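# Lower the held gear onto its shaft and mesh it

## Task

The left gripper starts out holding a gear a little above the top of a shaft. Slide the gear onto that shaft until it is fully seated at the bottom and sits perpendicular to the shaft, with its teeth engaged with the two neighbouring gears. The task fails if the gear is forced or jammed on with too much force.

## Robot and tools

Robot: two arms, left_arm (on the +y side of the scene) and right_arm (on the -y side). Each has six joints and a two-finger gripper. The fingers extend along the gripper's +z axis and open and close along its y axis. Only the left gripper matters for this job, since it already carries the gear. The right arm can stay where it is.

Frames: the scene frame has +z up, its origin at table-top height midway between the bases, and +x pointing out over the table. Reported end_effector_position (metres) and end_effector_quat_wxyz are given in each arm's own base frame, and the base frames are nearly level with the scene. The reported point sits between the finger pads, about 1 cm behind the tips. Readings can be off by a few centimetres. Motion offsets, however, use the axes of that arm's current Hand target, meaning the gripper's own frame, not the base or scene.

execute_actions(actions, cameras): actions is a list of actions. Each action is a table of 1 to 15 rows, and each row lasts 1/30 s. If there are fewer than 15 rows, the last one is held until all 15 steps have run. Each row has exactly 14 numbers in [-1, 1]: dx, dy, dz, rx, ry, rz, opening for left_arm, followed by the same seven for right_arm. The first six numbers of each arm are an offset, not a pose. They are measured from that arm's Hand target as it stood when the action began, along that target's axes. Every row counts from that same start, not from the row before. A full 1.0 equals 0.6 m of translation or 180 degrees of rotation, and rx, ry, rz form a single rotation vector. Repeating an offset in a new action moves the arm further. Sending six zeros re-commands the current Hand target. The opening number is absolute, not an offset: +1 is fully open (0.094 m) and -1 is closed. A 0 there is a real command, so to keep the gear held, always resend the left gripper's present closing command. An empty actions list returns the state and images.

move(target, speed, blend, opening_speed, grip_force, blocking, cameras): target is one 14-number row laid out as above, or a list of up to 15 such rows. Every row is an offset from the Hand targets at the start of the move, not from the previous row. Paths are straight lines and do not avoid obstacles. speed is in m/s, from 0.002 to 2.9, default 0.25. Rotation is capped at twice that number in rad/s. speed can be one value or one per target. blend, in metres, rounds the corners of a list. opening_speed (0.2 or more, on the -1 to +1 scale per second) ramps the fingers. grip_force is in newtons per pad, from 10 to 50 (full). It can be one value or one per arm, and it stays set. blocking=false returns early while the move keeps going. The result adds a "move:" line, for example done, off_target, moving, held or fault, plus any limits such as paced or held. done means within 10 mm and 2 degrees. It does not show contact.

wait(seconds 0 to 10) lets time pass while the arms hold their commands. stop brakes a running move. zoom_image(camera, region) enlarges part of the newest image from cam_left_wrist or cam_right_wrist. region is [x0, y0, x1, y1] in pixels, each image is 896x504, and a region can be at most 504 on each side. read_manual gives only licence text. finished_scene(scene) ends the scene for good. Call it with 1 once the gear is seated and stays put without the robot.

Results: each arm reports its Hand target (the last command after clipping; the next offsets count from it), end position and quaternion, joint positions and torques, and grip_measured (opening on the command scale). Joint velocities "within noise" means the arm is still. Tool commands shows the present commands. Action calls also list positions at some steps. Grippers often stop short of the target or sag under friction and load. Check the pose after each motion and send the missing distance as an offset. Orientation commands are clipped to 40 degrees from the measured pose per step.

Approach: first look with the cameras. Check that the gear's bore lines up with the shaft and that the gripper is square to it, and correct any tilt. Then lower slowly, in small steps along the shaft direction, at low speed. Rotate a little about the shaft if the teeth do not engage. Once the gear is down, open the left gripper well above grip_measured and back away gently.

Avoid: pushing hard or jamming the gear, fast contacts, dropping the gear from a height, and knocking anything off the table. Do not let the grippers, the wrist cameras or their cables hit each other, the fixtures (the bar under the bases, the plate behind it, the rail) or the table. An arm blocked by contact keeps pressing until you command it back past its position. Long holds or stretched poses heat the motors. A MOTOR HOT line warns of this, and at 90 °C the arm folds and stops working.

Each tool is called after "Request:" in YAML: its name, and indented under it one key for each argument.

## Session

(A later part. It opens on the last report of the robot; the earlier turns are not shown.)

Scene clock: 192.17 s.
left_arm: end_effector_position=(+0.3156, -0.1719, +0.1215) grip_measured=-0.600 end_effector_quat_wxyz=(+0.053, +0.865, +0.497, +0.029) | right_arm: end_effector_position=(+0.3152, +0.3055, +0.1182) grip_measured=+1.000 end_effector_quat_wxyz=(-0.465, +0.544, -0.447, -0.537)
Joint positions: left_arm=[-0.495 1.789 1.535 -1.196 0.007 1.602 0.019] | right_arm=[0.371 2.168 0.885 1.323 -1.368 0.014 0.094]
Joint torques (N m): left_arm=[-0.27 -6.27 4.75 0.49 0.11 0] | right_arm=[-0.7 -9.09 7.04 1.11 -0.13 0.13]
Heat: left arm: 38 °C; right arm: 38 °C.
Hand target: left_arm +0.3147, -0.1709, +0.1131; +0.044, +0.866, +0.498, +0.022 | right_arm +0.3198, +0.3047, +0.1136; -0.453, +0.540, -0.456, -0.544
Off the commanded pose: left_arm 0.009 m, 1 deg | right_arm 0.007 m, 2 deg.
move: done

Request:
wait:
  seconds: 0.1
  cameras: ["cam_right_wrist"]

Request:
zoom_image:
  camera: "cam_right_wrist"
  region: [360, 230, 520, 390]

Scene clock: 195.17 s.
left_arm: end_effector_position=(+0.3156, -0.1719, +0.1215) grip_measured=-0.600 end_effector_quat_wxyz=(+0.053, +0.865, +0.497, +0.029) | right_arm: end_effector_position=(+0.3152, +0.3055, +0.1182) grip_measured=+1.000 end_effector_quat_wxyz=(-0.465, +0.544, -0.447, -0.537)
Joint positions: left_arm=[-0.495 1.789 1.535 -1.196 0.007 1.602 0.019] | right_arm=[0.371 2.168 0.885 1.323 -1.368 0.014 0.094]
Joint torques (N m): left_arm=[-0.21 -6.22 4.63 0.48 0.11 -0.01] | right_arm=[-0.7 -9.09 7.04 1.11 -0.13 0.13]
Heat: left arm: 38 °C; right arm: 38 °C.
Hand target: left_arm +0.3146, -0.1709, +0.1131; +0.044, +0.866, +0.498, +0.022 | right_arm +0.3198, +0.3047, +0.1136; -0.453, +0.540, -0.456, -0.544
Tool commands: left_gripper/opening=-1.0 right_gripper/opening=+1.0
Off the commanded pose: left_arm 0.009 m, 1 deg | right_arm 0.007 m, 2 deg.
wait: 0.10 s; at rest from the start
camera_calibration:
cam_right_wrist: T_world_to_cam=[[0.986336, 0.159797, 0.0400716, -0.365066], [0.102687, -0.406123, -0.908031, 0.235757], [-0.128827, 0.899738, -0.416983, -0.0955964], [0, 0, 0, 1]] pos_world=[0.323553, 0.240095, 0.188841]
Images, in order (width x height): cam_right_wrist 896x504.

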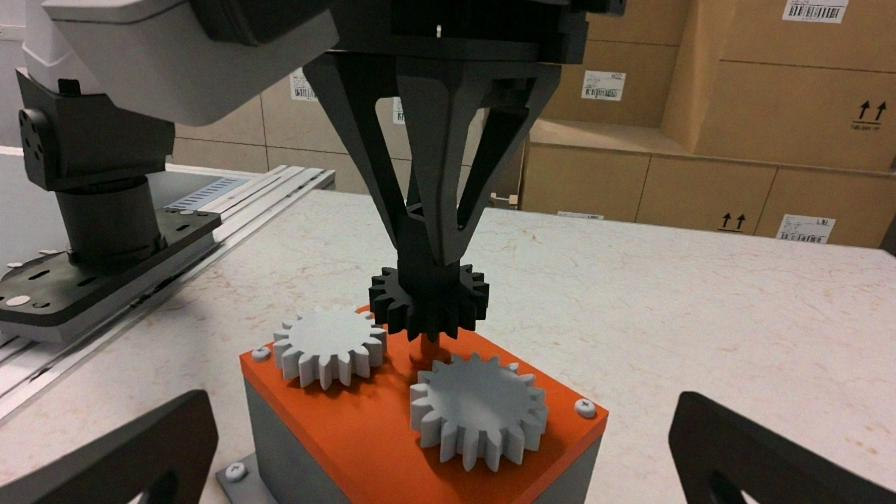

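Scaled by 3.150 from the camera's 896x504 image, which has a finer 1280x720 frame.

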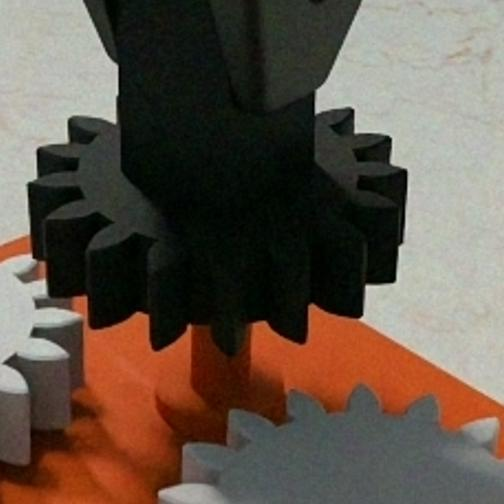

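Request:
move:
  target: [0,0.002,0.007,-0.001,0,0,-1,0,0,0,0,0,0,1]
  speed: 0.03

Scene clock: 199.40 s.
left_arm: end_effector_position=(+0.3163, -0.1723, +0.1164) grip_measured=-0.600 end_effector_quat_wxyz=(+0.052, +0.865, +0.497, +0.028) | right_arm: end_effector_position=(+0.3152, +0.3055, +0.1182) grip_measured=+1.000 end_effector_quat_wxyz=(-0.465, +0.544, -0.447, -0.537)
Joint positions: left_arm=[-0.495 1.796 1.524 -1.181 0.007 1.602 0.019] | right_arm=[0.371 2.168 0.885 1.323 -1.368 0.014 0.094]
Joint torques (N m): left_arm=[-0.18 -6.63 4.71 0.52 0.11 -0.01] | right_arm=[-0.7 -9.07 7.04 1.11 -0.13 0.13]
Heat: left arm: 37 °C; right arm: 38 °C.
Hand target: left_arm +0.3161, -0.1718, +0.1090; +0.046, +0.866, +0.498, +0.023 | right_arm +0.3198, +0.3047, +0.1136; -0.453, +0.540, -0.456, -0.544
Off the commanded pose: left_arm 0.007 m, 1 deg | right_arm 0.007 m, 2 deg.
move: done

Request:
wait:
  seconds: 0.1
  cameras: ["all"]

Request:
zoom_image:
  camera: "cam_left_wrist"
  region: [330, 190, 570, 390]

Request:
zoom_image:
  camera: "cam_right_wrist"
  region: [330, 240, 530, 400]

Scene clock: 202.97 s.
left_arm: end_effector_position=(+0.3163, -0.1723, +0.1164) grip_measured=-0.600 end_effector_quat_wxyz=(+0.052, +0.865, +0.497, +0.028) | right_arm: end_effector_position=(+0.3152, +0.3055, +0.1182) grip_measured=+1.000 end_effector_quat_wxyz=(-0.465, +0.544, -0.447, -0.537)
Joint positions: left_arm=[-0.495 1.796 1.524 -1.181 0.007 1.602 0.019] | right_arm=[0.371 2.168 0.885 1.323 -1.368 0.014 0.094]
Joint torques (N m): left_arm=[-0.21 -6.57 4.66 0.51 0.11 0.01] | right_arm=[-0.7 -9.09 7.02 1.11 -0.13 0.13]
Heat: left arm: 37 °C; right arm: 38 °C.
Hand target: left_arm +0.3161, -0.1718, +0.1090; +0.046, +0.866, +0.498, +0.023 | right_arm +0.3198, +0.3047, +0.1136; -0.453, +0.540, -0.456, -0.544
Tool commands: left_gripper/opening=-1.0 right_gripper/opening=+1.0
Off the commanded pose: left_arm 0.007 m, 1 deg | right_arm 0.007 m, 2 deg.
wait: 0.10 s; at rest from the start
camera_calibration:
cam_left_wrist: T_world_to_cam=[[-0.866773, 0.481821, -0.128663, 0.372915], [0.395198, 0.820981, 0.412078, 0.00693217], [0.304177, 0.30633, -0.902019, 0.156651], [0, 0, 0, 1]] pos_world=[0.272844, -0.233356, 0.186426]
cam_right_wrist: T_world_to_cam=[[0.986336, 0.159797, 0.0400716, -0.365066], [0.102687, -0.406123, -0.908031, 0.235757], [-0.128827, 0.899738, -0.416983, -0.0955964], [0, 0, 0, 1]] pos_world=[0.323553, 0.240095, 0.188841]

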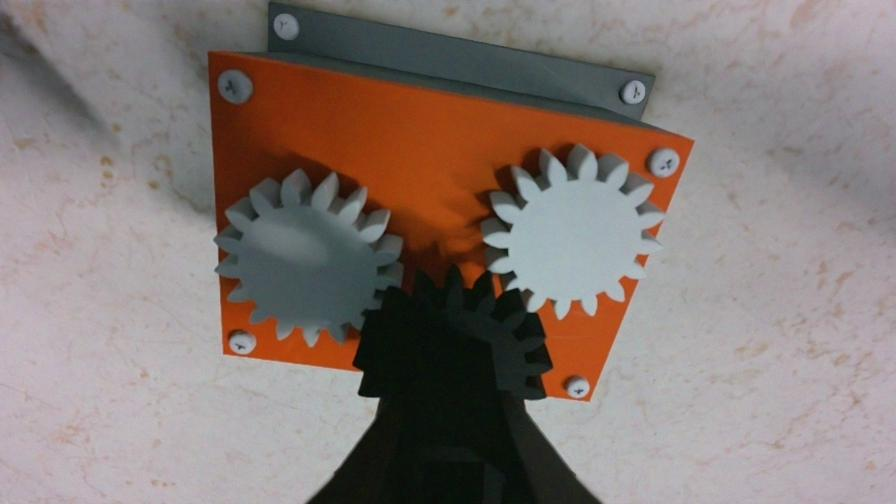

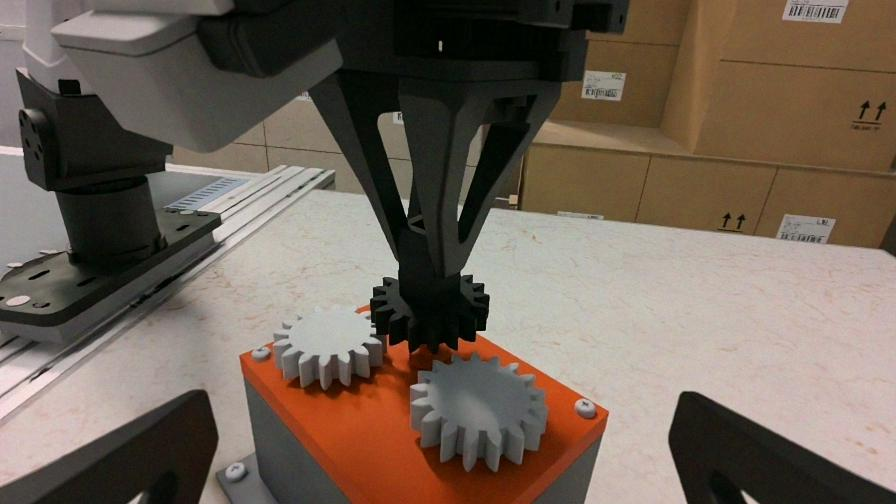

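Scaled by 2.100 from the camera's 896x504 image, which has a finer 1280x720 frame.

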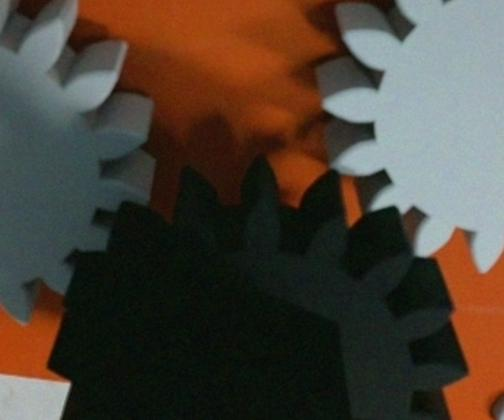

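Scaled by 2.520 from the camera's 896x504 image, which has a finer 1280x720 frame.

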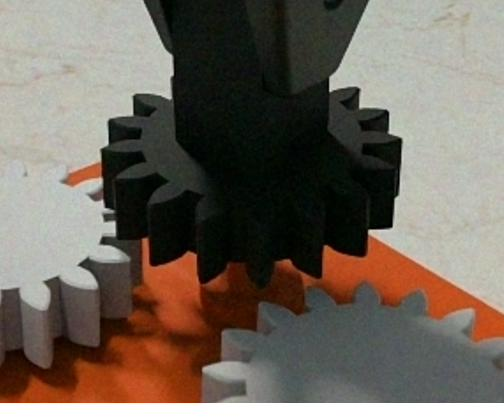

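Request:
move:
  target: [0,0.001,0.007,0,0,0,-1,0,0,0,0,0,0,1]
  speed: 0.03

Scene clock: 205.30 s.
left_arm: end_effector_position=(+0.3164, -0.1722, +0.1125) grip_measured=-0.600 end_effector_quat_wxyz=(+0.050, +0.866, +0.498, +0.027) | right_arm: end_effector_position=(+0.3152, +0.3055, +0.1182) grip_measured=+1.000 end_effector_quat_wxyz=(-0.465, +0.544, -0.447, -0.537)
Joint positions: left_arm=[-0.495 1.8 1.513 -1.17 0.006 1.602 0.019] | right_arm=[0.371 2.168 0.885 1.323 -1.368 0.014 0.094]
Joint torques (N m): left_arm=[-0.28 -6.56 4.7 0.53 0.13 0.01] | right_arm=[-0.69 -9.09 7.04 1.11 -0.13 0.13]
Heat: left arm: 37 °C; right arm: 38 °C.
Hand target: left_arm +0.3169, -0.1723, +0.1049; +0.046, +0.866, +0.498, +0.023 | right_arm +0.3198, +0.3047, +0.1136; -0.453, +0.540, -0.456, -0.544
Off the commanded pose: left_arm 0.008 m, 1 deg | right_arm 0.007 m, 2 deg.
move: done

Keeps sliding freely.

Request:
move:
  target: [0,0.001,0.007,0.001,0,0,-1,0,0,0,0,0,0,1]
  speed: 0.03

Request:
move:
  target: [0,0.001,0.007,0.001,0,0,-1,0,0,0,0,0,0,1]
  speed: 0.03

Scene clock: 207.83 s.
left_arm: end_effector_position=(+0.3167, -0.1722, +0.1111) grip_measured=-0.600 end_effector_quat_wxyz=(+0.049, +0.866, +0.498, +0.027) | right_arm: end_effector_position=(+0.3152, +0.3055, +0.1182) grip_measured=+1.000 end_effector_quat_wxyz=(-0.465, +0.544, -0.447, -0.537)
Joint positions: left_arm=[-0.495 1.803 1.512 -1.168 0.005 1.602 0.019] | right_arm=[0.371 2.168 0.885 1.323 -1.368 0.014 0.094]
Joint torques (N m): left_arm=[-0.28 -6.15 4.19 0.62 0.13 -0.01] | right_arm=[-0.7 -9.09 7.04 1.11 -0.13 0.13]
Heat: left arm: 37 °C; right arm: 38 °C.
Hand target: left_arm +0.3177, -0.1728, +0.1008; +0.044, +0.866, +0.498, +0.022 | right_arm +0.3198, +0.3047, +0.1136; -0.453, +0.540, -0.456, -0.544
Off the commanded pose: left_arm 0.010 m, 1 deg | right_arm 0.007 m, 2 deg.
move: done

Scene clock: 208.53 s.
left_arm: end_effector_position=(+0.3168, -0.1722, +0.1108) grip_measured=-0.600 end_effector_quat_wxyz=(+0.049, +0.866, +0.498, +0.027) | right_arm: end_effector_position=(+0.3152, +0.3055, +0.1182) grip_measured=+1.000 end_effector_quat_wxyz=(-0.465, +0.544, -0.447, -0.537)
Joint positions: left_arm=[-0.495 1.803 1.511 -1.166 0.005 1.602 0.019] | right_arm=[0.371 2.168 0.885 1.323 -1.368 0.014 0.094]
Joint torques (N m): left_arm=[-0.27 -5.46 3.82 0.69 0.12 0] | right_arm=[-0.7 -9.09 7.04 1.11 -0.13 0.13]
Heat: left arm: 37 °C; right arm: 38 °C.
Hand target: left_arm +0.3186, -0.1734, +0.0967; +0.043, +0.866, +0.498, +0.021 | right_arm +0.3198, +0.3047, +0.1136; -0.453, +0.540, -0.456, -0.544
Off the commanded pose: left_arm 0.014 m, 1 deg | right_arm 0.007 m, 2 deg.
move: off_target (left_arm)

Request:
wait:
  seconds: 0.1
  cameras: ["all"]

Request:
zoom_image:
  camera: "cam_left_wrist"
  region: [330, 190, 570, 390]

Request:
zoom_image:
  camera: "cam_right_wrist"
  region: [330, 260, 530, 420]

Scene clock: 210.87 s.
left_arm: end_effector_position=(+0.3168, -0.1722, +0.1108) grip_measured=-0.600 end_effector_quat_wxyz=(+0.049, +0.866, +0.498, +0.027) | right_arm: end_effector_position=(+0.3152, +0.3055, +0.1182) grip_measured=+1.000 end_effector_quat_wxyz=(-0.465, +0.544, -0.447, -0.537)
Joint positions: left_arm=[-0.495 1.803 1.511 -1.166 0.005 1.602 0.019] | right_arm=[0.371 2.168 0.885 1.323 -1.368 0.014 0.094]
Joint torques (N m): left_arm=[-0.28 -5.29 3.78 0.71 0.12 -0.01] | right_arm=[-0.7 -9.09 7.04 1.1 -0.13 0.13]
Heat: left arm: 37 °C; right arm: 38 °C.
Hand target: left_arm +0.3186, -0.1734, +0.0967; +0.043, +0.866, +0.498, +0.021 | right_arm +0.3198, +0.3047, +0.1136; -0.453, +0.540, -0.456, -0.544
Tool commands: left_gripper/opening=-1.0 right_gripper/opening=+1.0
Off the commanded pose: left_arm 0.014 m, 1 deg | right_arm 0.007 m, 2 deg.
wait: 0.10 s; at rest from the start
camera_calibration:
cam_left_wrist: T_world_to_cam=[[-0.867369, 0.482149, -0.123303, 0.372142], [0.396585, 0.819325, 0.414037, 0.0079792], [0.300653, 0.310223, -0.90187, 0.153173], [0, 0, 0, 1]] pos_world=[0.273568, -0.233483, 0.180724]
cam_right_wrist: T_world_to_cam=[[0.986336, 0.159797, 0.0400716, -0.365066], [0.102687, -0.406123, -0.908031, 0.235757], [-0.128827, 0.899738, -0.416983, -0.0955964], [0, 0, 0, 1]] pos_world=[0.323553, 0.240095, 0.188841]

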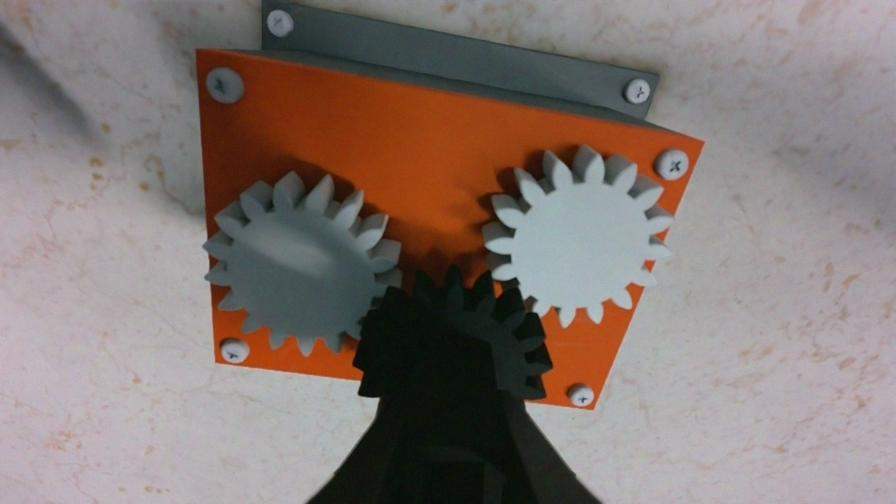

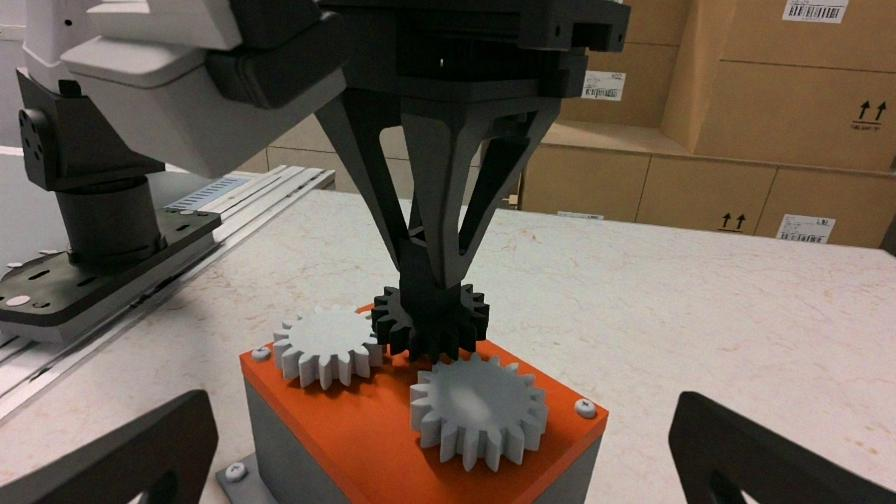

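Scaled by 2.100 from the camera's 896x504 image, which has a finer 1280x720 frame.

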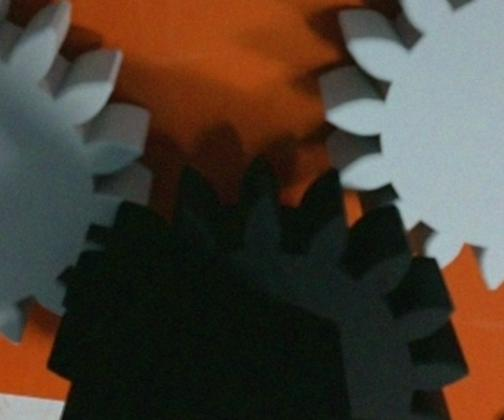

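Scaled by 2.520 from the camera's 896x504 image, which has a finer 1280x720 frame.

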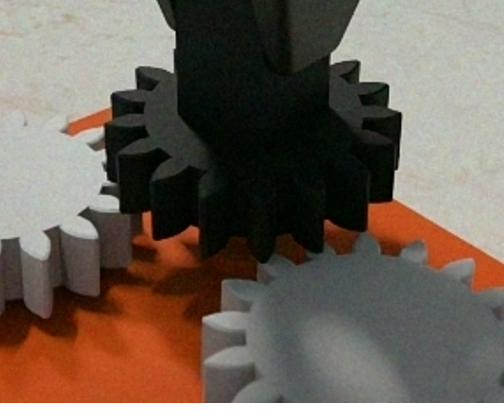

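Request:
move:
  target: [0,0,0,0,0,-0.045,-1,0,0,0,0,0,0,1]
  speed: 0.06

Scene clock: 219.03 s.
left_arm: end_effector_position=(+0.3166, -0.1721, +0.1108) grip_measured=-0.600 end_effector_quat_wxyz=(+0.050, +0.832, +0.552, +0.024) | right_arm: end_effector_position=(+0.3152, +0.3055, +0.1182) grip_measured=+1.000 end_effector_quat_wxyz=(-0.465, +0.544, -0.447, -0.537)
Joint positions: left_arm=[-0.495 1.803 1.511 -1.167 0.005 1.475 0.019] | right_arm=[0.371 2.168 0.885 1.323 -1.368 0.014 0.094]
Joint torques (N m): left_arm=[-0.31 -5.37 3.78 0.7 0.14 -0.13] | right_arm=[-0.7 -9.09 7.02 1.11 -0.13 0.13]
Heat: left arm: 36 °C; right arm: 38 °C.
Hand target: left_arm +0.3186, -0.1733, +0.0967; +0.044, +0.829, +0.558, +0.018 | right_arm +0.3198, +0.3047, +0.1136; -0.453, +0.540, -0.456, -0.544
Off the commanded pose: left_arm 0.014 m, 1 deg | right_arm 0.007 m, 2 deg.
move: off_target (left_arm)

Request:
move:
  target: [0,0,0.002,0,0,-0.03,-1,0,0,0,0,0,0,1]
  speed: 0.06

Scene clock: 222.50 s.
left_arm: end_effector_position=(+0.3167, -0.1719, +0.1108) grip_measured=-0.600 end_effector_quat_wxyz=(+0.051, +0.805, +0.591, +0.022) | right_arm: end_effector_position=(+0.3152, +0.3055, +0.1182) grip_measured=+1.000 end_effector_quat_wxyz=(-0.465, +0.544, -0.447, -0.537)
Joint positions: left_arm=[-0.495 1.803 1.511 -1.167 0.004 1.38 0.019] | right_arm=[0.371 2.168 0.885 1.323 -1.368 0.014 0.094]
Joint torques (N m): left_arm=[-0.21 -5.31 3.49 0.73 0.16 -0.1] | right_arm=[-0.7 -9.09 7.04 1.11 -0.13 0.13]
Heat: left arm: 36 °C; right arm: 38 °C.
Hand target: left_arm +0.3187, -0.1734, +0.0955; +0.045, +0.801, +0.596, +0.016 | right_arm +0.3198, +0.3047, +0.1136; -0.453, +0.540, -0.456, -0.544
Off the commanded pose: left_arm 0.015 m, 1 deg | right_arm 0.007 m, 2 deg.
move: off_target (left_arm)

Request:
execute_actions:
  actions:
    - [[0,0.002,0.002,0.003,0,0.004,-1,0,0,0,0,0,0,1],[0,0.004,0.004,0.006,0,0.008,-1,0,0,0,0,0,0,1],[0,0.005,0.005,0.009,0,0.012,-1,0,0,0,0,0,0,1],[0,0.004,0.005,0.006,0,0.016,-1,0,0,0,0,0,0,1],[0,0.002,0.005,0,0,0.02,-1,0,0,0,0,0,0,1],[0,-0.002,0.005,-0.005,0,0.024,-1,0,0,0,0,0,0,1],[0,-0.004,0.005,-0.007,0,0.028,-1,0,0,0,0,0,0,1],[0,-0.002,0.005,-0.003,0,0.032,-1,0,0,0,0,0,0,1],[0,0.002,0.005,0.004,0,0.034,-1,0,0,0,0,0,0,1],[0,0.004,0.005,0.008,0,0.036,-1,0,0,0,0,0,0,1],[0,0.003,0.005,0.005,0,0.036,-1,0,0,0,0,0,0,1],[0,0,0.005,0,0,0.034,-1,0,0,0,0,0,0,1],[0,-0.002,0.005,-0.004,0,0.03,-1,0,0,0,0,0,0,1],[0,0,0.005,0,0,0.026,-1,0,0,0,0,0,0,1],[0,0,0.005,0,0,0.024,-1,0,0,0,0,0,0,1]]
  cameras: ["all"]

Request:
zoom_image:
  camera: "cam_left_wrist"
  region: [330, 190, 570, 390]

Request:
zoom_image:
  camera: "cam_right_wrist"
  region: [330, 260, 530, 420]

Scene clock: 229.13 s.
left_arm: end_effector_position=(+0.3170, -0.1710, +0.1097) grip_measured=-0.599 end_effector_quat_wxyz=(+0.051, +0.823, +0.566, +0.023) | right_arm: end_effector_position=(+0.3152, +0.3055, +0.1182) grip_measured=+1.000 end_effector_quat_wxyz=(-0.465, +0.544, -0.447, -0.537)
Joint positions: left_arm=[-0.492 1.803 1.506 -1.162 0.005 1.444 0.019] | right_arm=[0.371 2.168 0.885 1.323 -1.368 0.014 0.094]
Joint torques (N m): left_arm=[-0.57 -5.11 3.17 0.8 0.13 -0.02] | right_arm=[-0.7 -9.09 7.04 1.11 -0.13 0.13]
Heat: left arm: 36 °C; right arm: 39 °C.
Hand target: left_arm +0.3189, -0.1736, +0.0924; +0.044, +0.823, +0.566, +0.017 | right_arm +0.3198, +0.3047, +0.1136; -0.453, +0.540, -0.456, -0.544
Off the commanded pose: left_arm 0.017 m, 1 deg | right_arm 0.007 m, 2 deg.
Step readings (end_effector_position of left_arm | right_arm):
0: (+0.3167, -0.1719, +0.1108) | (+0.3152, +0.3055, +0.1182)
1: (+0.3167, -0.1718, +0.1105) | (+0.3152, +0.3055, +0.1182)
2: (+0.3166, -0.1716, +0.1100) | (+0.3152, +0.3055, +0.1182)
4: (+0.3173, -0.1713, +0.1098) | (+0.3152, +0.3055, +0.1182)
8: (+0.3166, -0.1706, +0.1099) | (+0.3152, +0.3055, +0.1182)
15: (+0.3170, -0.1710, +0.1097) | (+0.3152, +0.3055, +0.1182)
camera_calibration:
cam_left_wrist: T_world_to_cam=[[-0.934381, 0.33511, -0.120968, 0.367444], [0.263499, 0.878533, 0.398432, 0.0613979], [0.239793, 0.340412, -0.909186, 0.176948], [0, 0, 0, 1]] pos_world=[0.284724, -0.237309, 0.180864]
cam_right_wrist: T_world_to_cam=[[0.986336, 0.159797, 0.0400716, -0.365066], [0.102687, -0.406123, -0.908031, 0.235757], [-0.128827, 0.899738, -0.416983, -0.0955964], [0, 0, 0, 1]] pos_world=[0.323553, 0.240095, 0.188841]

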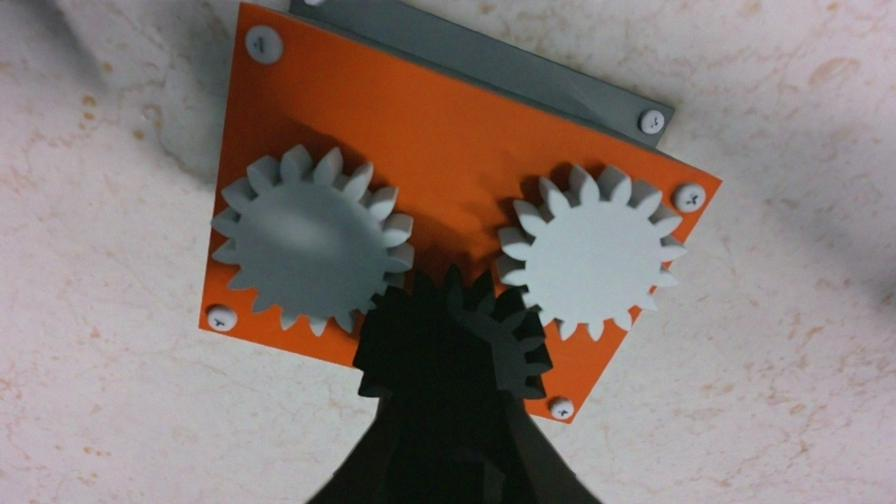

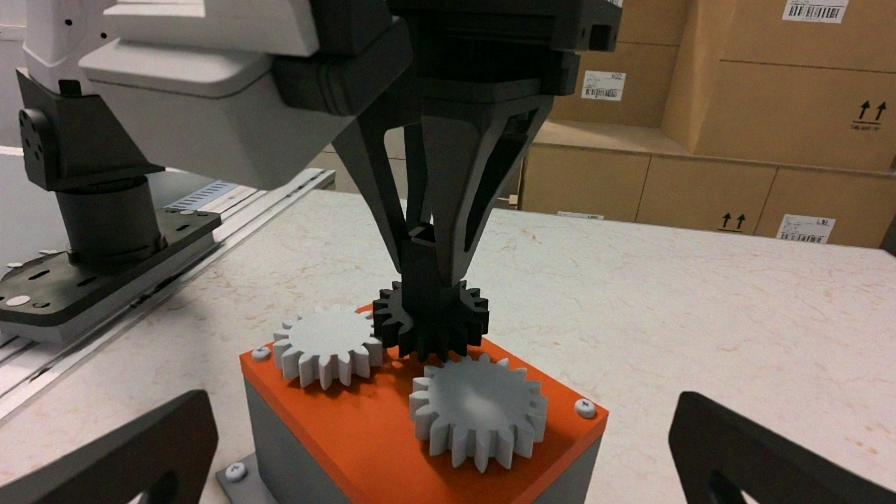

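Scaled by 2.100 from the camera's 896x504 image, which has a finer 1280x720 frame.

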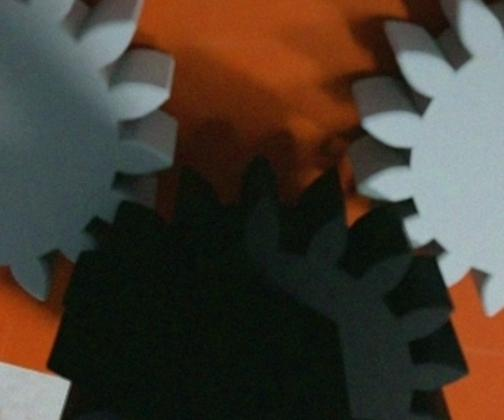

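Scaled by 2.520 from the camera's 896x504 image, which has a finer 1280x720 frame.

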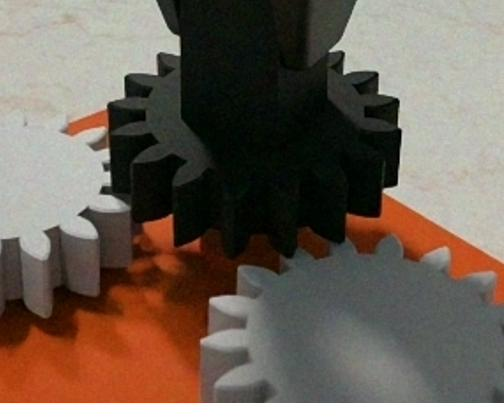

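Request:
execute_actions:
  actions:
    - [[0,0.002,0.002,0.003,0,0.004,-1,0,0,0,0,0,0,1],[0,0.004,0.004,0.006,0,0.01,-1,0,0,0,0,0,0,1],[0,0.005,0.005,0.009,0,0.016,-1,0,0,0,0,0,0,1],[0,0.004,0.005,0.006,0,0.022,-1,0,0,0,0,0,0,1],[0,0.002,0.005,0,0,0.026,-1,0,0,0,0,0,0,1],[0,-0.002,0.005,-0.005,0,0.028,-1,0,0,0,0,0,0,1],[0,-0.004,0.005,-0.007,0,0.026,-1,0,0,0,0,0,0,1],[0,-0.002,0.005,-0.003,0,0.02,-1,0,0,0,0,0,0,1],[0,0.002,0.005,0.004,0,0.012,-1,0,0,0,0,0,0,1],[0,0.004,0.005,0.008,0,0.004,-1,0,0,0,0,0,0,1],[0,0.003,0.005,0.005,0,-0.004,-1,0,0,0,0,0,0,1],[0,0,0.005,0,0,-0.01,-1,0,0,0,0,0,0,1],[0,-0.002,0.005,-0.004,0,-0.014,-1,0,0,0,0,0,0,1],[0,0,0.005,0,0,-0.014,-1,0,0,0,0,0,0,1],[0,0,0.005,0,0,-0.01,-1,0,0,0,0,0,0,1]]

Scene clock: 237.53 s.
left_arm: end_effector_position=(+0.3169, -0.1711, +0.1095) grip_measured=-0.599 end_effector_quat_wxyz=(+0.052, +0.817, +0.574, +0.023) | right_arm: end_effector_position=(+0.3152, +0.3055, +0.1182) grip_measured=+1.000 end_effector_quat_wxyz=(-0.465, +0.544, -0.447, -0.537)
Joint positions: left_arm=[-0.492 1.8 1.501 -1.158 0.006 1.424 0.019] | right_arm=[0.371 2.168 0.885 1.323 -1.368 0.014 0.094]
Joint torques (N m): left_arm=[-0.55 -4.49 2.91 0.86 0.14 -0.1] | right_arm=[-0.7 -9.09 7.04 1.11 -0.13 0.13]
Heat: left arm: 35 °C; right arm: 39 °C.
Hand target: left_arm +0.3192, -0.1738, +0.0894; +0.045, +0.814, +0.579, +0.017 | right_arm +0.3198, +0.3047, +0.1136; -0.453, +0.540, -0.456, -0.544
Off the commanded pose: left_arm 0.020 m, 1 deg | right_arm 0.007 m, 2 deg.
Step readings (end_effector_position of left_arm | right_arm):
0: (+0.3170, -0.1710, +0.1097) | (+0.3152, +0.3055, +0.1182)
1: (+0.3170, -0.1710, +0.1097) | (+0.3152, +0.3055, +0.1182)
2: (+0.3173, -0.1712, +0.1097) | (+0.3152, +0.3055, +0.1182)
4: (+0.3177, -0.1714, +0.1098) | (+0.3152, +0.3055, +0.1182)
8: (+0.3167, -0.1709, +0.1096) | (+0.3152, +0.3055, +0.1182)
15: (+0.3169, -0.1711, +0.1095) | (+0.3152, +0.3055, +0.1182)

Request:
move:
  target: [0,0,-0.006,0,0,0.05,-1,0,0,0,0,0,0,1]
  speed: 0.08

Request:
move:
  target: [0,0,0.003,0,0,0.04,-1,0,0,0,0,0,0,1]
  speed: 0.08

Scene clock: 242.23 s.
left_arm: end_effector_position=(+0.3171, -0.1712, +0.1095) grip_measured=-0.599 end_effector_quat_wxyz=(+0.051, +0.848, +0.526, +0.026) | right_arm: end_effector_position=(+0.3152, +0.3055, +0.1182) grip_measured=+1.000 end_effector_quat_wxyz=(-0.465, +0.544, -0.447, -0.537)
Joint positions: left_arm=[-0.492 1.8 1.501 -1.157 0.006 1.538 0.019] | right_arm=[0.371 2.168 0.885 1.323 -1.368 0.014 0.094]
Joint torques (N m): left_arm=[-0.55 -4.83 3.63 0.75 0.14 0.32] | right_arm=[-0.7 -9.09 7.04 1.11 -0.13 0.13]
Heat: left arm: 35 °C; right arm: 39 °C.
Hand target: left_arm +0.3189, -0.1735, +0.0930; +0.043, +0.857, +0.513, +0.020 | right_arm +0.3198, +0.3047, +0.1136; -0.453, +0.540, -0.456, -0.544
Off the commanded pose: left_arm 0.017 m, 2 deg | right_arm 0.007 m, 2 deg.
move: off_target (left_arm)

Scene clock: 243.37 s.
left_arm: end_effector_position=(+0.3171, -0.1712, +0.1095) grip_measured=-0.599 end_effector_quat_wxyz=(+0.050, +0.877, +0.477, +0.029) | right_arm: end_effector_position=(+0.3152, +0.3055, +0.1182) grip_measured=+1.000 end_effector_quat_wxyz=(-0.465, +0.544, -0.447, -0.537)
Joint positions: left_arm=[-0.492 1.8 1.501 -1.157 0.006 1.653 0.019] | right_arm=[0.371 2.168 0.885 1.323 -1.368 0.014 0.094]
Joint torques (N m): left_arm=[-0.51 -4.67 3.25 0.79 0.13 0.4] | right_arm=[-0.7 -9.07 7.02 1.11 -0.13 0.13]
Heat: left arm: 35 °C; right arm: 39 °C.
Hand target: left_arm +0.3190, -0.1736, +0.0912; +0.042, +0.888, +0.458, +0.023 | right_arm +0.3198, +0.3047, +0.1136; -0.453, +0.540, -0.456, -0.544
Off the commanded pose: left_arm 0.019 m, 3 deg | right_arm 0.007 m, 2 deg.
move: off_target (left_arm)

Request:
wait:
  seconds: 0.1
  cameras: ["all"]

Request:
zoom_image:
  camera: "cam_left_wrist"
  region: [450, 210, 590, 350]

Request:
zoom_image:
  camera: "cam_left_wrist"
  region: [320, 220, 460, 360]

Request:
zoom_image:
  camera: "cam_right_wrist"
  region: [340, 270, 520, 400]

Scene clock: 246.33 s.
left_arm: end_effector_position=(+0.3171, -0.1712, +0.1095) grip_measured=-0.599 end_effector_quat_wxyz=(+0.050, +0.877, +0.477, +0.029) | right_arm: end_effector_position=(+0.3152, +0.3055, +0.1182) grip_measured=+1.000 end_effector_quat_wxyz=(-0.465, +0.544, -0.447, -0.537)
Joint positions: left_arm=[-0.492 1.8 1.501 -1.157 0.006 1.653 0.019] | right_arm=[0.371 2.168 0.885 1.323 -1.368 0.014 0.094]
Joint torques (N m): left_arm=[-0.57 -4.59 3.17 0.8 0.14 0.39] | right_arm=[-0.7 -9.07 7.04 1.11 -0.13 0.14]
Heat: left arm: 35 °C; right arm: 39 °C.
Hand target: left_arm +0.3190, -0.1736, +0.0912; +0.042, +0.888, +0.458, +0.023 | right_arm +0.3198, +0.3047, +0.1136; -0.453, +0.540, -0.456, -0.544
Tool commands: left_gripper/opening=-1.0 right_gripper/opening=+1.0
Off the commanded pose: left_arm 0.019 m, 3 deg | right_arm 0.007 m, 2 deg.
wait: 0.10 s; at rest from the start
camera_calibration:
cam_left_wrist: T_world_to_cam=[[-0.843046, 0.522699, -0.126723, 0.371416], [0.432201, 0.798622, 0.418813, -0.00780499], [0.320116, 0.298309, -0.899187, 0.143212], [0, 0, 0, 1]] pos_world=[0.27065, -0.230627, 0.17911]
cam_right_wrist: T_world_to_cam=[[0.986336, 0.159797, 0.0400716, -0.365066], [0.102687, -0.406123, -0.908031, 0.235757], [-0.128827, 0.899738, -0.416983, -0.0955964], [0, 0, 0, 1]] pos_world=[0.323553, 0.240095, 0.188841]

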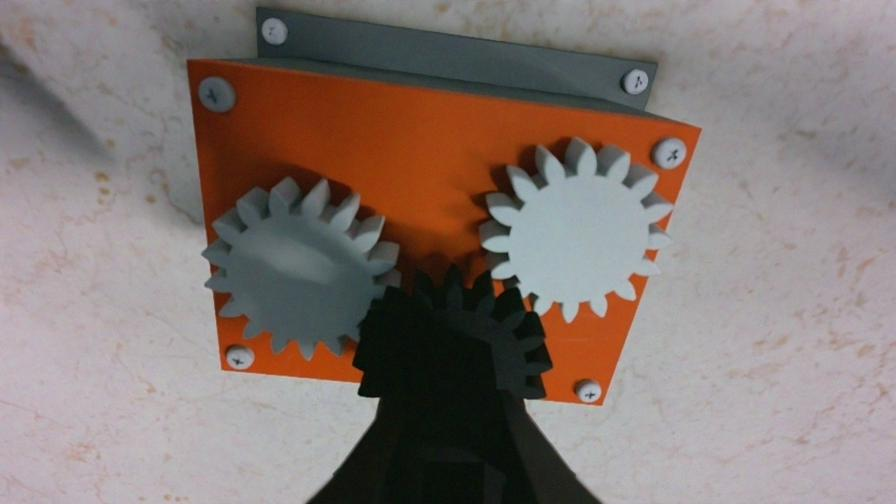

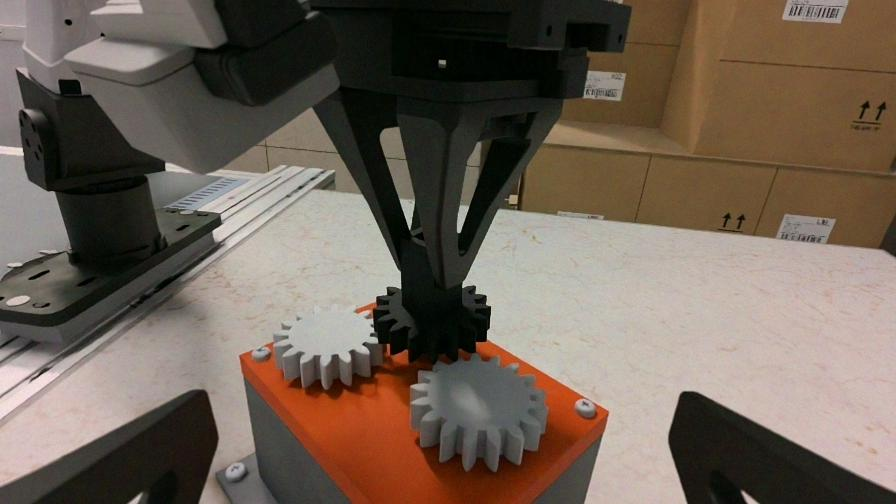

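Scaled by 3.600 from the camera's 896x504 image, which has a finer 1280x720 frame.

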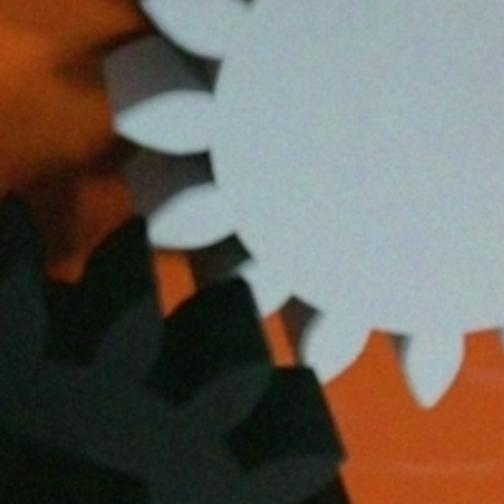

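Scaled by 3.600 from the camera's 896x504 image, which has a finer 1280x720 frame.

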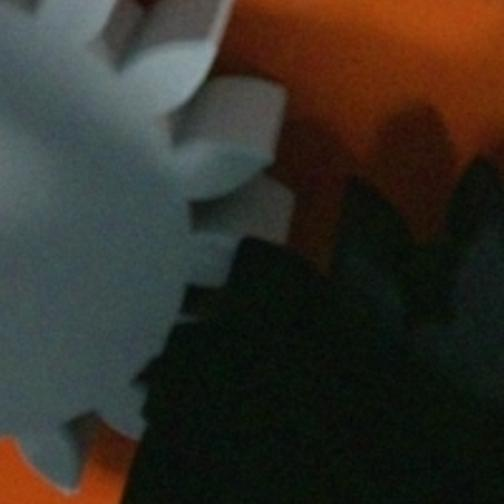

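Scaled by 2.800 from the camera's 896x504 image, which has a finer 1280x720 frame.

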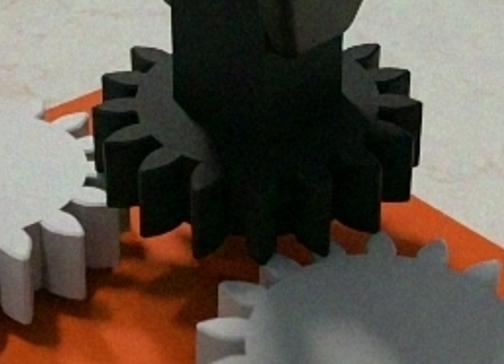

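Request:
move:
  target:
    - [0,0,0,0,0,-0.05,-1,0,0,0,0,0,0,1]
    - [0,0,0.001,0,0,-0.062,-1,0,0,0,0,0,0,1]
    - [0,0,0.001,0,0,-0.074,-1,0,0,0,0,0,0,1]
  speed: 0.06

Scene clock: 254.67 s.
left_arm: end_effector_position=(+0.3166, -0.1710, +0.1095) grip_measured=-0.599 end_effector_quat_wxyz=(+0.051, +0.833, +0.550, +0.024) | right_arm: end_effector_position=(+0.3152, +0.3055, +0.1182) grip_measured=+1.000 end_effector_quat_wxyz=(-0.465, +0.544, -0.447, -0.537)
Joint positions: left_arm=[-0.492 1.8 1.501 -1.159 0.006 1.481 0.019] | right_arm=[0.371 2.168 0.885 1.323 -1.368 0.014 0.094]
Joint torques (N m): left_arm=[-0.53 -4.71 3.03 0.84 0.12 -0.19] | right_arm=[-0.7 -9.07 7.04 1.11 -0.13 0.13]
Heat: left arm: 35 °C; right arm: 39 °C.
Hand target: left_arm +0.3191, -0.1737, +0.0906; +0.044, +0.829, +0.558, +0.018 | right_arm +0.3198, +0.3047, +0.1136; -0.453, +0.540, -0.456, -0.544
Off the commanded pose: left_arm 0.019 m, 1 deg | right_arm 0.007 m, 2 deg.
move: off_target (left_arm)

Now dither with tilt/radial wobble plus lateral wobble here.

Request:
execute_actions:
  actions:
    - [[0.002,0.002,0.002,0.003,0.002,0.002,-1,0,0,0,0,0,0,1],[0.004,0.004,0.003,0.006,0.004,0.004,-1,0,0,0,0,0,0,1],[0.004,0.005,0.003,0.009,0.006,0.002,-1,0,0,0,0,0,0,1],[0.002,0.004,0.003,0.006,0.004,-0.002,-1,0,0,0,0,0,0,1],[0,0.002,0.003,0,0,-0.006,-1,0,0,0,0,0,0,1],[-0.003,-0.002,0.003,-0.005,-0.004,-0.01,-1,0,0,0,0,0,0,1],[-0.004,-0.004,0.003,-0.007,-0.006,-0.014,-1,0,0,0,0,0,0,1],[-0.002,-0.002,0.003,-0.003,-0.003,-0.018,-1,0,0,0,0,0,0,1],[0.002,0.002,0.003,0.004,0.002,-0.02,-1,0,0,0,0,0,0,1],[0.004,0.004,0.003,0.008,0.005,-0.018,-1,0,0,0,0,0,0,1],[0.003,0.003,0.003,0.005,0.003,-0.012,-1,0,0,0,0,0,0,1],[0,0,0.003,0,0,-0.004,-1,0,0,0,0,0,0,1],[-0.002,-0.002,0.003,-0.004,-0.003,0.004,-1,0,0,0,0,0,0,1],[0,0,0.003,0,0,0.004,-1,0,0,0,0,0,0,1],[0,0,0.003,0,0,-0.004,-1,0,0,0,0,0,0,1]]
  cameras: ["all"]

Request:
zoom_image:
  camera: "cam_left_wrist"
  region: [450, 210, 590, 350]

Request:
zoom_image:
  camera: "cam_left_wrist"
  region: [320, 220, 460, 360]

Request:
zoom_image:
  camera: "cam_right_wrist"
  region: [340, 270, 520, 400]

Scene clock: 264.40 s.
left_arm: end_effector_position=(+0.3161, -0.1708, +0.1094) grip_measured=-0.599 end_effector_quat_wxyz=(+0.052, +0.824, +0.563, +0.023) | right_arm: end_effector_position=(+0.3152, +0.3055, +0.1182) grip_measured=+1.000 end_effector_quat_wxyz=(-0.465, +0.544, -0.447, -0.537)
Joint positions: left_arm=[-0.492 1.798 1.498 -1.158 0.006 1.45 0.019] | right_arm=[0.371 2.168 0.885 1.323 -1.368 0.014 0.094]
Joint torques (N m): left_arm=[-0.59 -4.37 2.82 0.89 0.12 -0.03] | right_arm=[-0.7 -9.09 7.02 1.11 -0.13 0.13]
Heat: left arm: 34 °C; right arm: 39 °C.
Hand target: left_arm +0.3192, -0.1738, +0.0889; +0.044, +0.825, +0.563, +0.018 | right_arm +0.3198, +0.3047, +0.1136; -0.453, +0.540, -0.456, -0.544
Off the commanded pose: left_arm 0.021 m, 1 deg | right_arm 0.007 m, 2 deg.
Step readings (end_effector_position of left_arm | right_arm):
0: (+0.3166, -0.1710, +0.1095) | (+0.3152, +0.3055, +0.1182)
1: (+0.3166, -0.1710, +0.1095) | (+0.3152, +0.3055, +0.1182)
2: (+0.3167, -0.1710, +0.1095) | (+0.3152, +0.3055, +0.1182)
4: (+0.3170, -0.1712, +0.1096) | (+0.3152, +0.3055, +0.1182)
8: (+0.3158, -0.1707, +0.1094) | (+0.3152, +0.3055, +0.1182)
15: (+0.3161, -0.1708, +0.1094) | (+0.3152, +0.3055, +0.1182)
camera_calibration:
cam_left_wrist: T_world_to_cam=[[-0.932073, 0.340819, -0.122815, 0.366997], [0.268519, 0.877519, 0.397312, 0.059984], [0.243184, 0.337346, -0.909428, 0.175413], [0, 0, 0, 1]] pos_world=[0.283303, -0.236891, 0.180766]
cam_right_wrist: T_world_to_cam=[[0.986336, 0.159797, 0.0400716, -0.365066], [0.102687, -0.406123, -0.908031, 0.235757], [-0.128827, 0.899738, -0.416983, -0.0955964], [0, 0, 0, 1]] pos_world=[0.323553, 0.240095, 0.188841]

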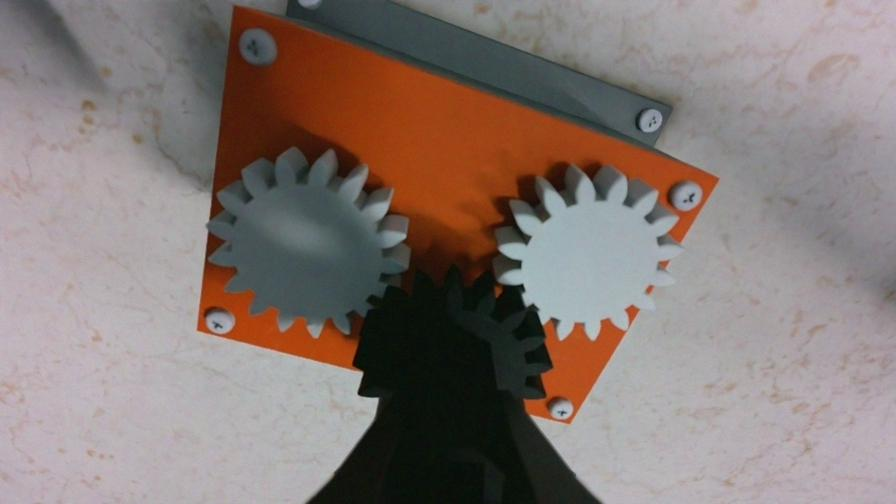

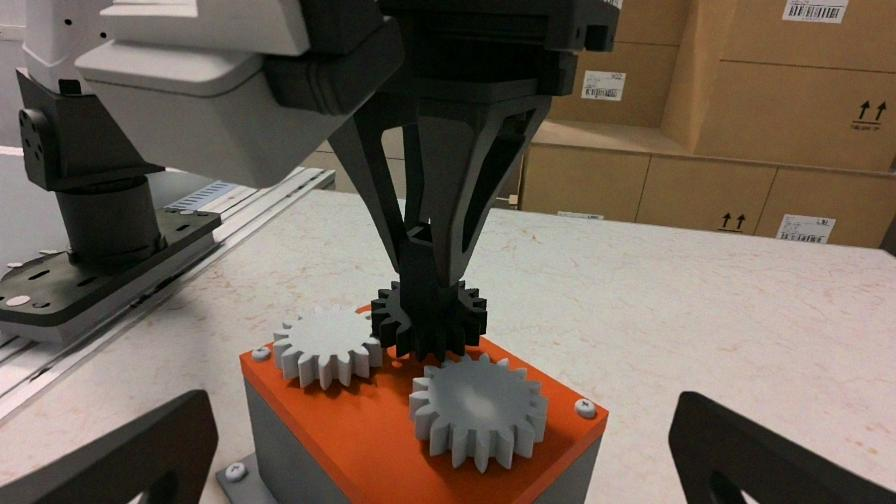

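Scaled by 3.600 from the camera's 896x504 image, which has a finer 1280x720 frame.

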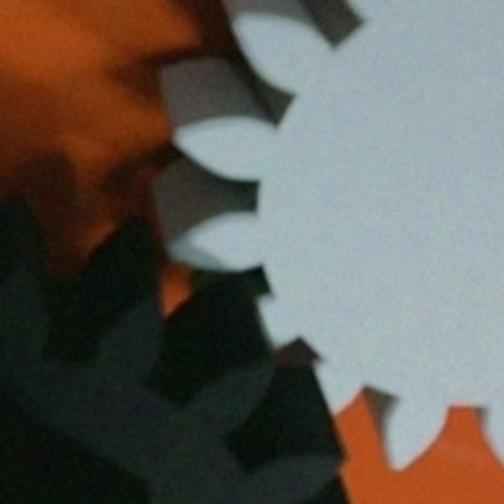

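Scaled by 3.600 from the camera's 896x504 image, which has a finer 1280x720 frame.

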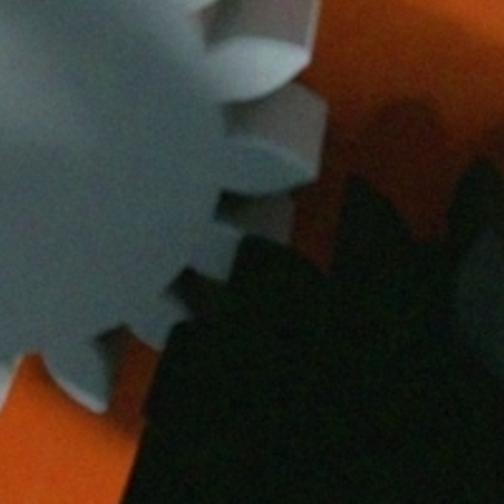

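Scaled by 2.800 from the camera's 896x504 image, which has a finer 1280x720 frame.

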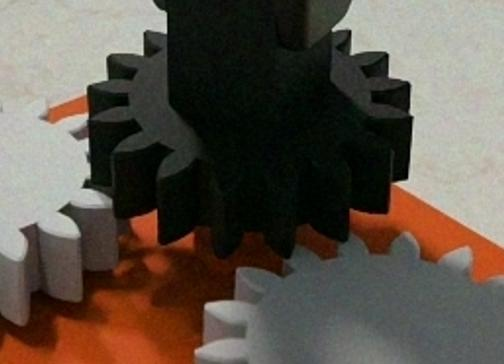

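Request:
execute_actions:
  actions:
    - [[0,0.002,0,-0.004,0,0,-1,0,0,0,0,0,0,1],[0,0.005,0.001,-0.008,0,0.002,-1,0,0,0,0,0,0,1],[0,0.008,0.002,-0.014,0,0.004,-1,0,0,0,0,0,0,1],[0,0.01,0.003,-0.018,0,0.006,-1,0,0,0,0,0,0,1],[0,0.009,0.004,-0.018,0,0.006,-1,0,0,0,0,0,0,1],[0,0.006,0.004,-0.014,0,0.003,-1,0,0,0,0,0,0,1],[0,0.002,0.004,-0.008,0,0,-1,0,0,0,0,0,0,1],[0,0,0.004,-0.005,0,-0.003,-1,0,0,0,0,0,0,1],[0,0.002,0.004,-0.008,0,-0.006,-1,0,0,0,0,0,0,1],[0,0.006,0.004,-0.013,0,-0.006,-1,0,0,0,0,0,0,1],[0,0.008,0.004,-0.017,0,-0.003,-1,0,0,0,0,0,0,1],[0,0.007,0.004,-0.015,0,0,-1,0,0,0,0,0,0,1],[0,0.004,0.004,-0.01,0,0.002,-1,0,0,0,0,0,0,1],[0,0.003,0.004,-0.009,0,0.001,-1,0,0,0,0,0,0,1],[0,0.004,0.004,-0.0116,0,0,-1,0,0,0,0,0,0,1]]

Scene clock: 275.00 s.
left_arm: end_effector_position=(+0.3158, -0.1707, +0.1096) grip_measured=-0.599 end_effector_quat_wxyz=(+0.063, +0.823, +0.563, +0.029) | right_arm: end_effector_position=(+0.3152, +0.3055, +0.1182) grip_measured=+1.000 end_effector_quat_wxyz=(-0.465, +0.544, -0.447, -0.537)
Joint positions: left_arm=[-0.492 1.773 1.466 -1.125 0.006 1.448 0.019] | right_arm=[0.371 2.168 0.885 1.323 -1.368 0.014 0.094]
Joint torques (N m): left_arm=[-0.66 -4.01 2.18 1.15 0.07 -0.03] | right_arm=[-0.69 -9.07 7.04 1.11 -0.13 0.13]
Heat: left arm: 34 °C; right arm: 39 °C.
Hand target: left_arm +0.3217, -0.1748, +0.0867; +0.059, +0.824, +0.563, +0.028 | right_arm +0.3198, +0.3047, +0.1136; -0.453, +0.540, -0.456, -0.544
Off the commanded pose: left_arm 0.024 m, 0 deg | right_arm 0.007 m, 2 deg.
Step readings (end_effector_position of left_arm | right_arm):
0: (+0.3161, -0.1708, +0.1094) | (+0.3152, +0.3055, +0.1182)
1: (+0.3163, -0.1709, +0.1095) | (+0.3152, +0.3055, +0.1182)
2: (+0.3163, -0.1709, +0.1093) | (+0.3152, +0.3055, +0.1182)
4: (+0.3160, -0.1708, +0.1092) | (+0.3152, +0.3055, +0.1182)
8: (+0.3156, -0.1706, +0.1095) | (+0.3152, +0.3055, +0.1182)
15: (+0.3158, -0.1707, +0.1096) | (+0.3152, +0.3055, +0.1182)

Request:
move:
  target: [0,0,-0.008,0,0,-0.02,-1,0,0,0,0,0,0,1]
  speed: 0.05

Request:
move:
  target: [0,0,0.002,0,0,-0.012,-1,0,0,0,0,0,0,1]
  speed: 0.05

Scene clock: 290.50 s.
left_arm: end_effector_position=(+0.3158, -0.1707, +0.1096) grip_measured=-0.599 end_effector_quat_wxyz=(+0.063, +0.810, +0.582, +0.028) | right_arm: end_effector_position=(+0.3152, +0.3055, +0.1182) grip_measured=+1.000 end_effector_quat_wxyz=(-0.465, +0.544, -0.447, -0.537)
Joint positions: left_arm=[-0.492 1.773 1.466 -1.125 0.006 1.402 0.019] | right_arm=[0.371 2.168 0.885 1.323 -1.368 0.014 0.094]
Joint torques (N m): left_arm=[-0.68 -4.34 3.26 0.97 0.06 -0.17] | right_arm=[-0.69 -9.07 7.04 1.11 -0.13 0.13]
Heat: left arm: 33 °C; right arm: 39 °C.
Hand target: left_arm +0.3211, -0.1745, +0.0915; +0.060, +0.806, +0.588, +0.026 | right_arm +0.3198, +0.3047, +0.1136; -0.453, +0.540, -0.456, -0.544
Off the commanded pose: left_arm 0.019 m, 1 deg | right_arm 0.007 m, 2 deg.
move: off_target (left_arm)

Scene clock: 291.47 s.
left_arm: end_effector_position=(+0.3158, -0.1707, +0.1096) grip_measured=-0.599 end_effector_quat_wxyz=(+0.064, +0.798, +0.598, +0.026) | right_arm: end_effector_position=(+0.3152, +0.3055, +0.1182) grip_measured=+1.000 end_effector_quat_wxyz=(-0.465, +0.544, -0.447, -0.537)
Joint positions: left_arm=[-0.492 1.773 1.466 -1.125 0.006 1.362 0.019] | right_arm=[0.371 2.168 0.885 1.323 -1.368 0.014 0.094]
Joint torques (N m): left_arm=[-0.7 -4.31 3.02 1.02 0.05 -0.19] | right_arm=[-0.7 -9.07 7.04 1.11 -0.13 0.13]
Heat: left arm: 33 °C; right arm: 39 °C.
Hand target: left_arm +0.3212, -0.1746, +0.0903; +0.061, +0.795, +0.603, +0.025 | right_arm +0.3198, +0.3047, +0.1136; -0.453, +0.540, -0.456, -0.544
Off the commanded pose: left_arm 0.020 m, 1 deg | right_arm 0.007 m, 2 deg.
move: off_target (left_arm)


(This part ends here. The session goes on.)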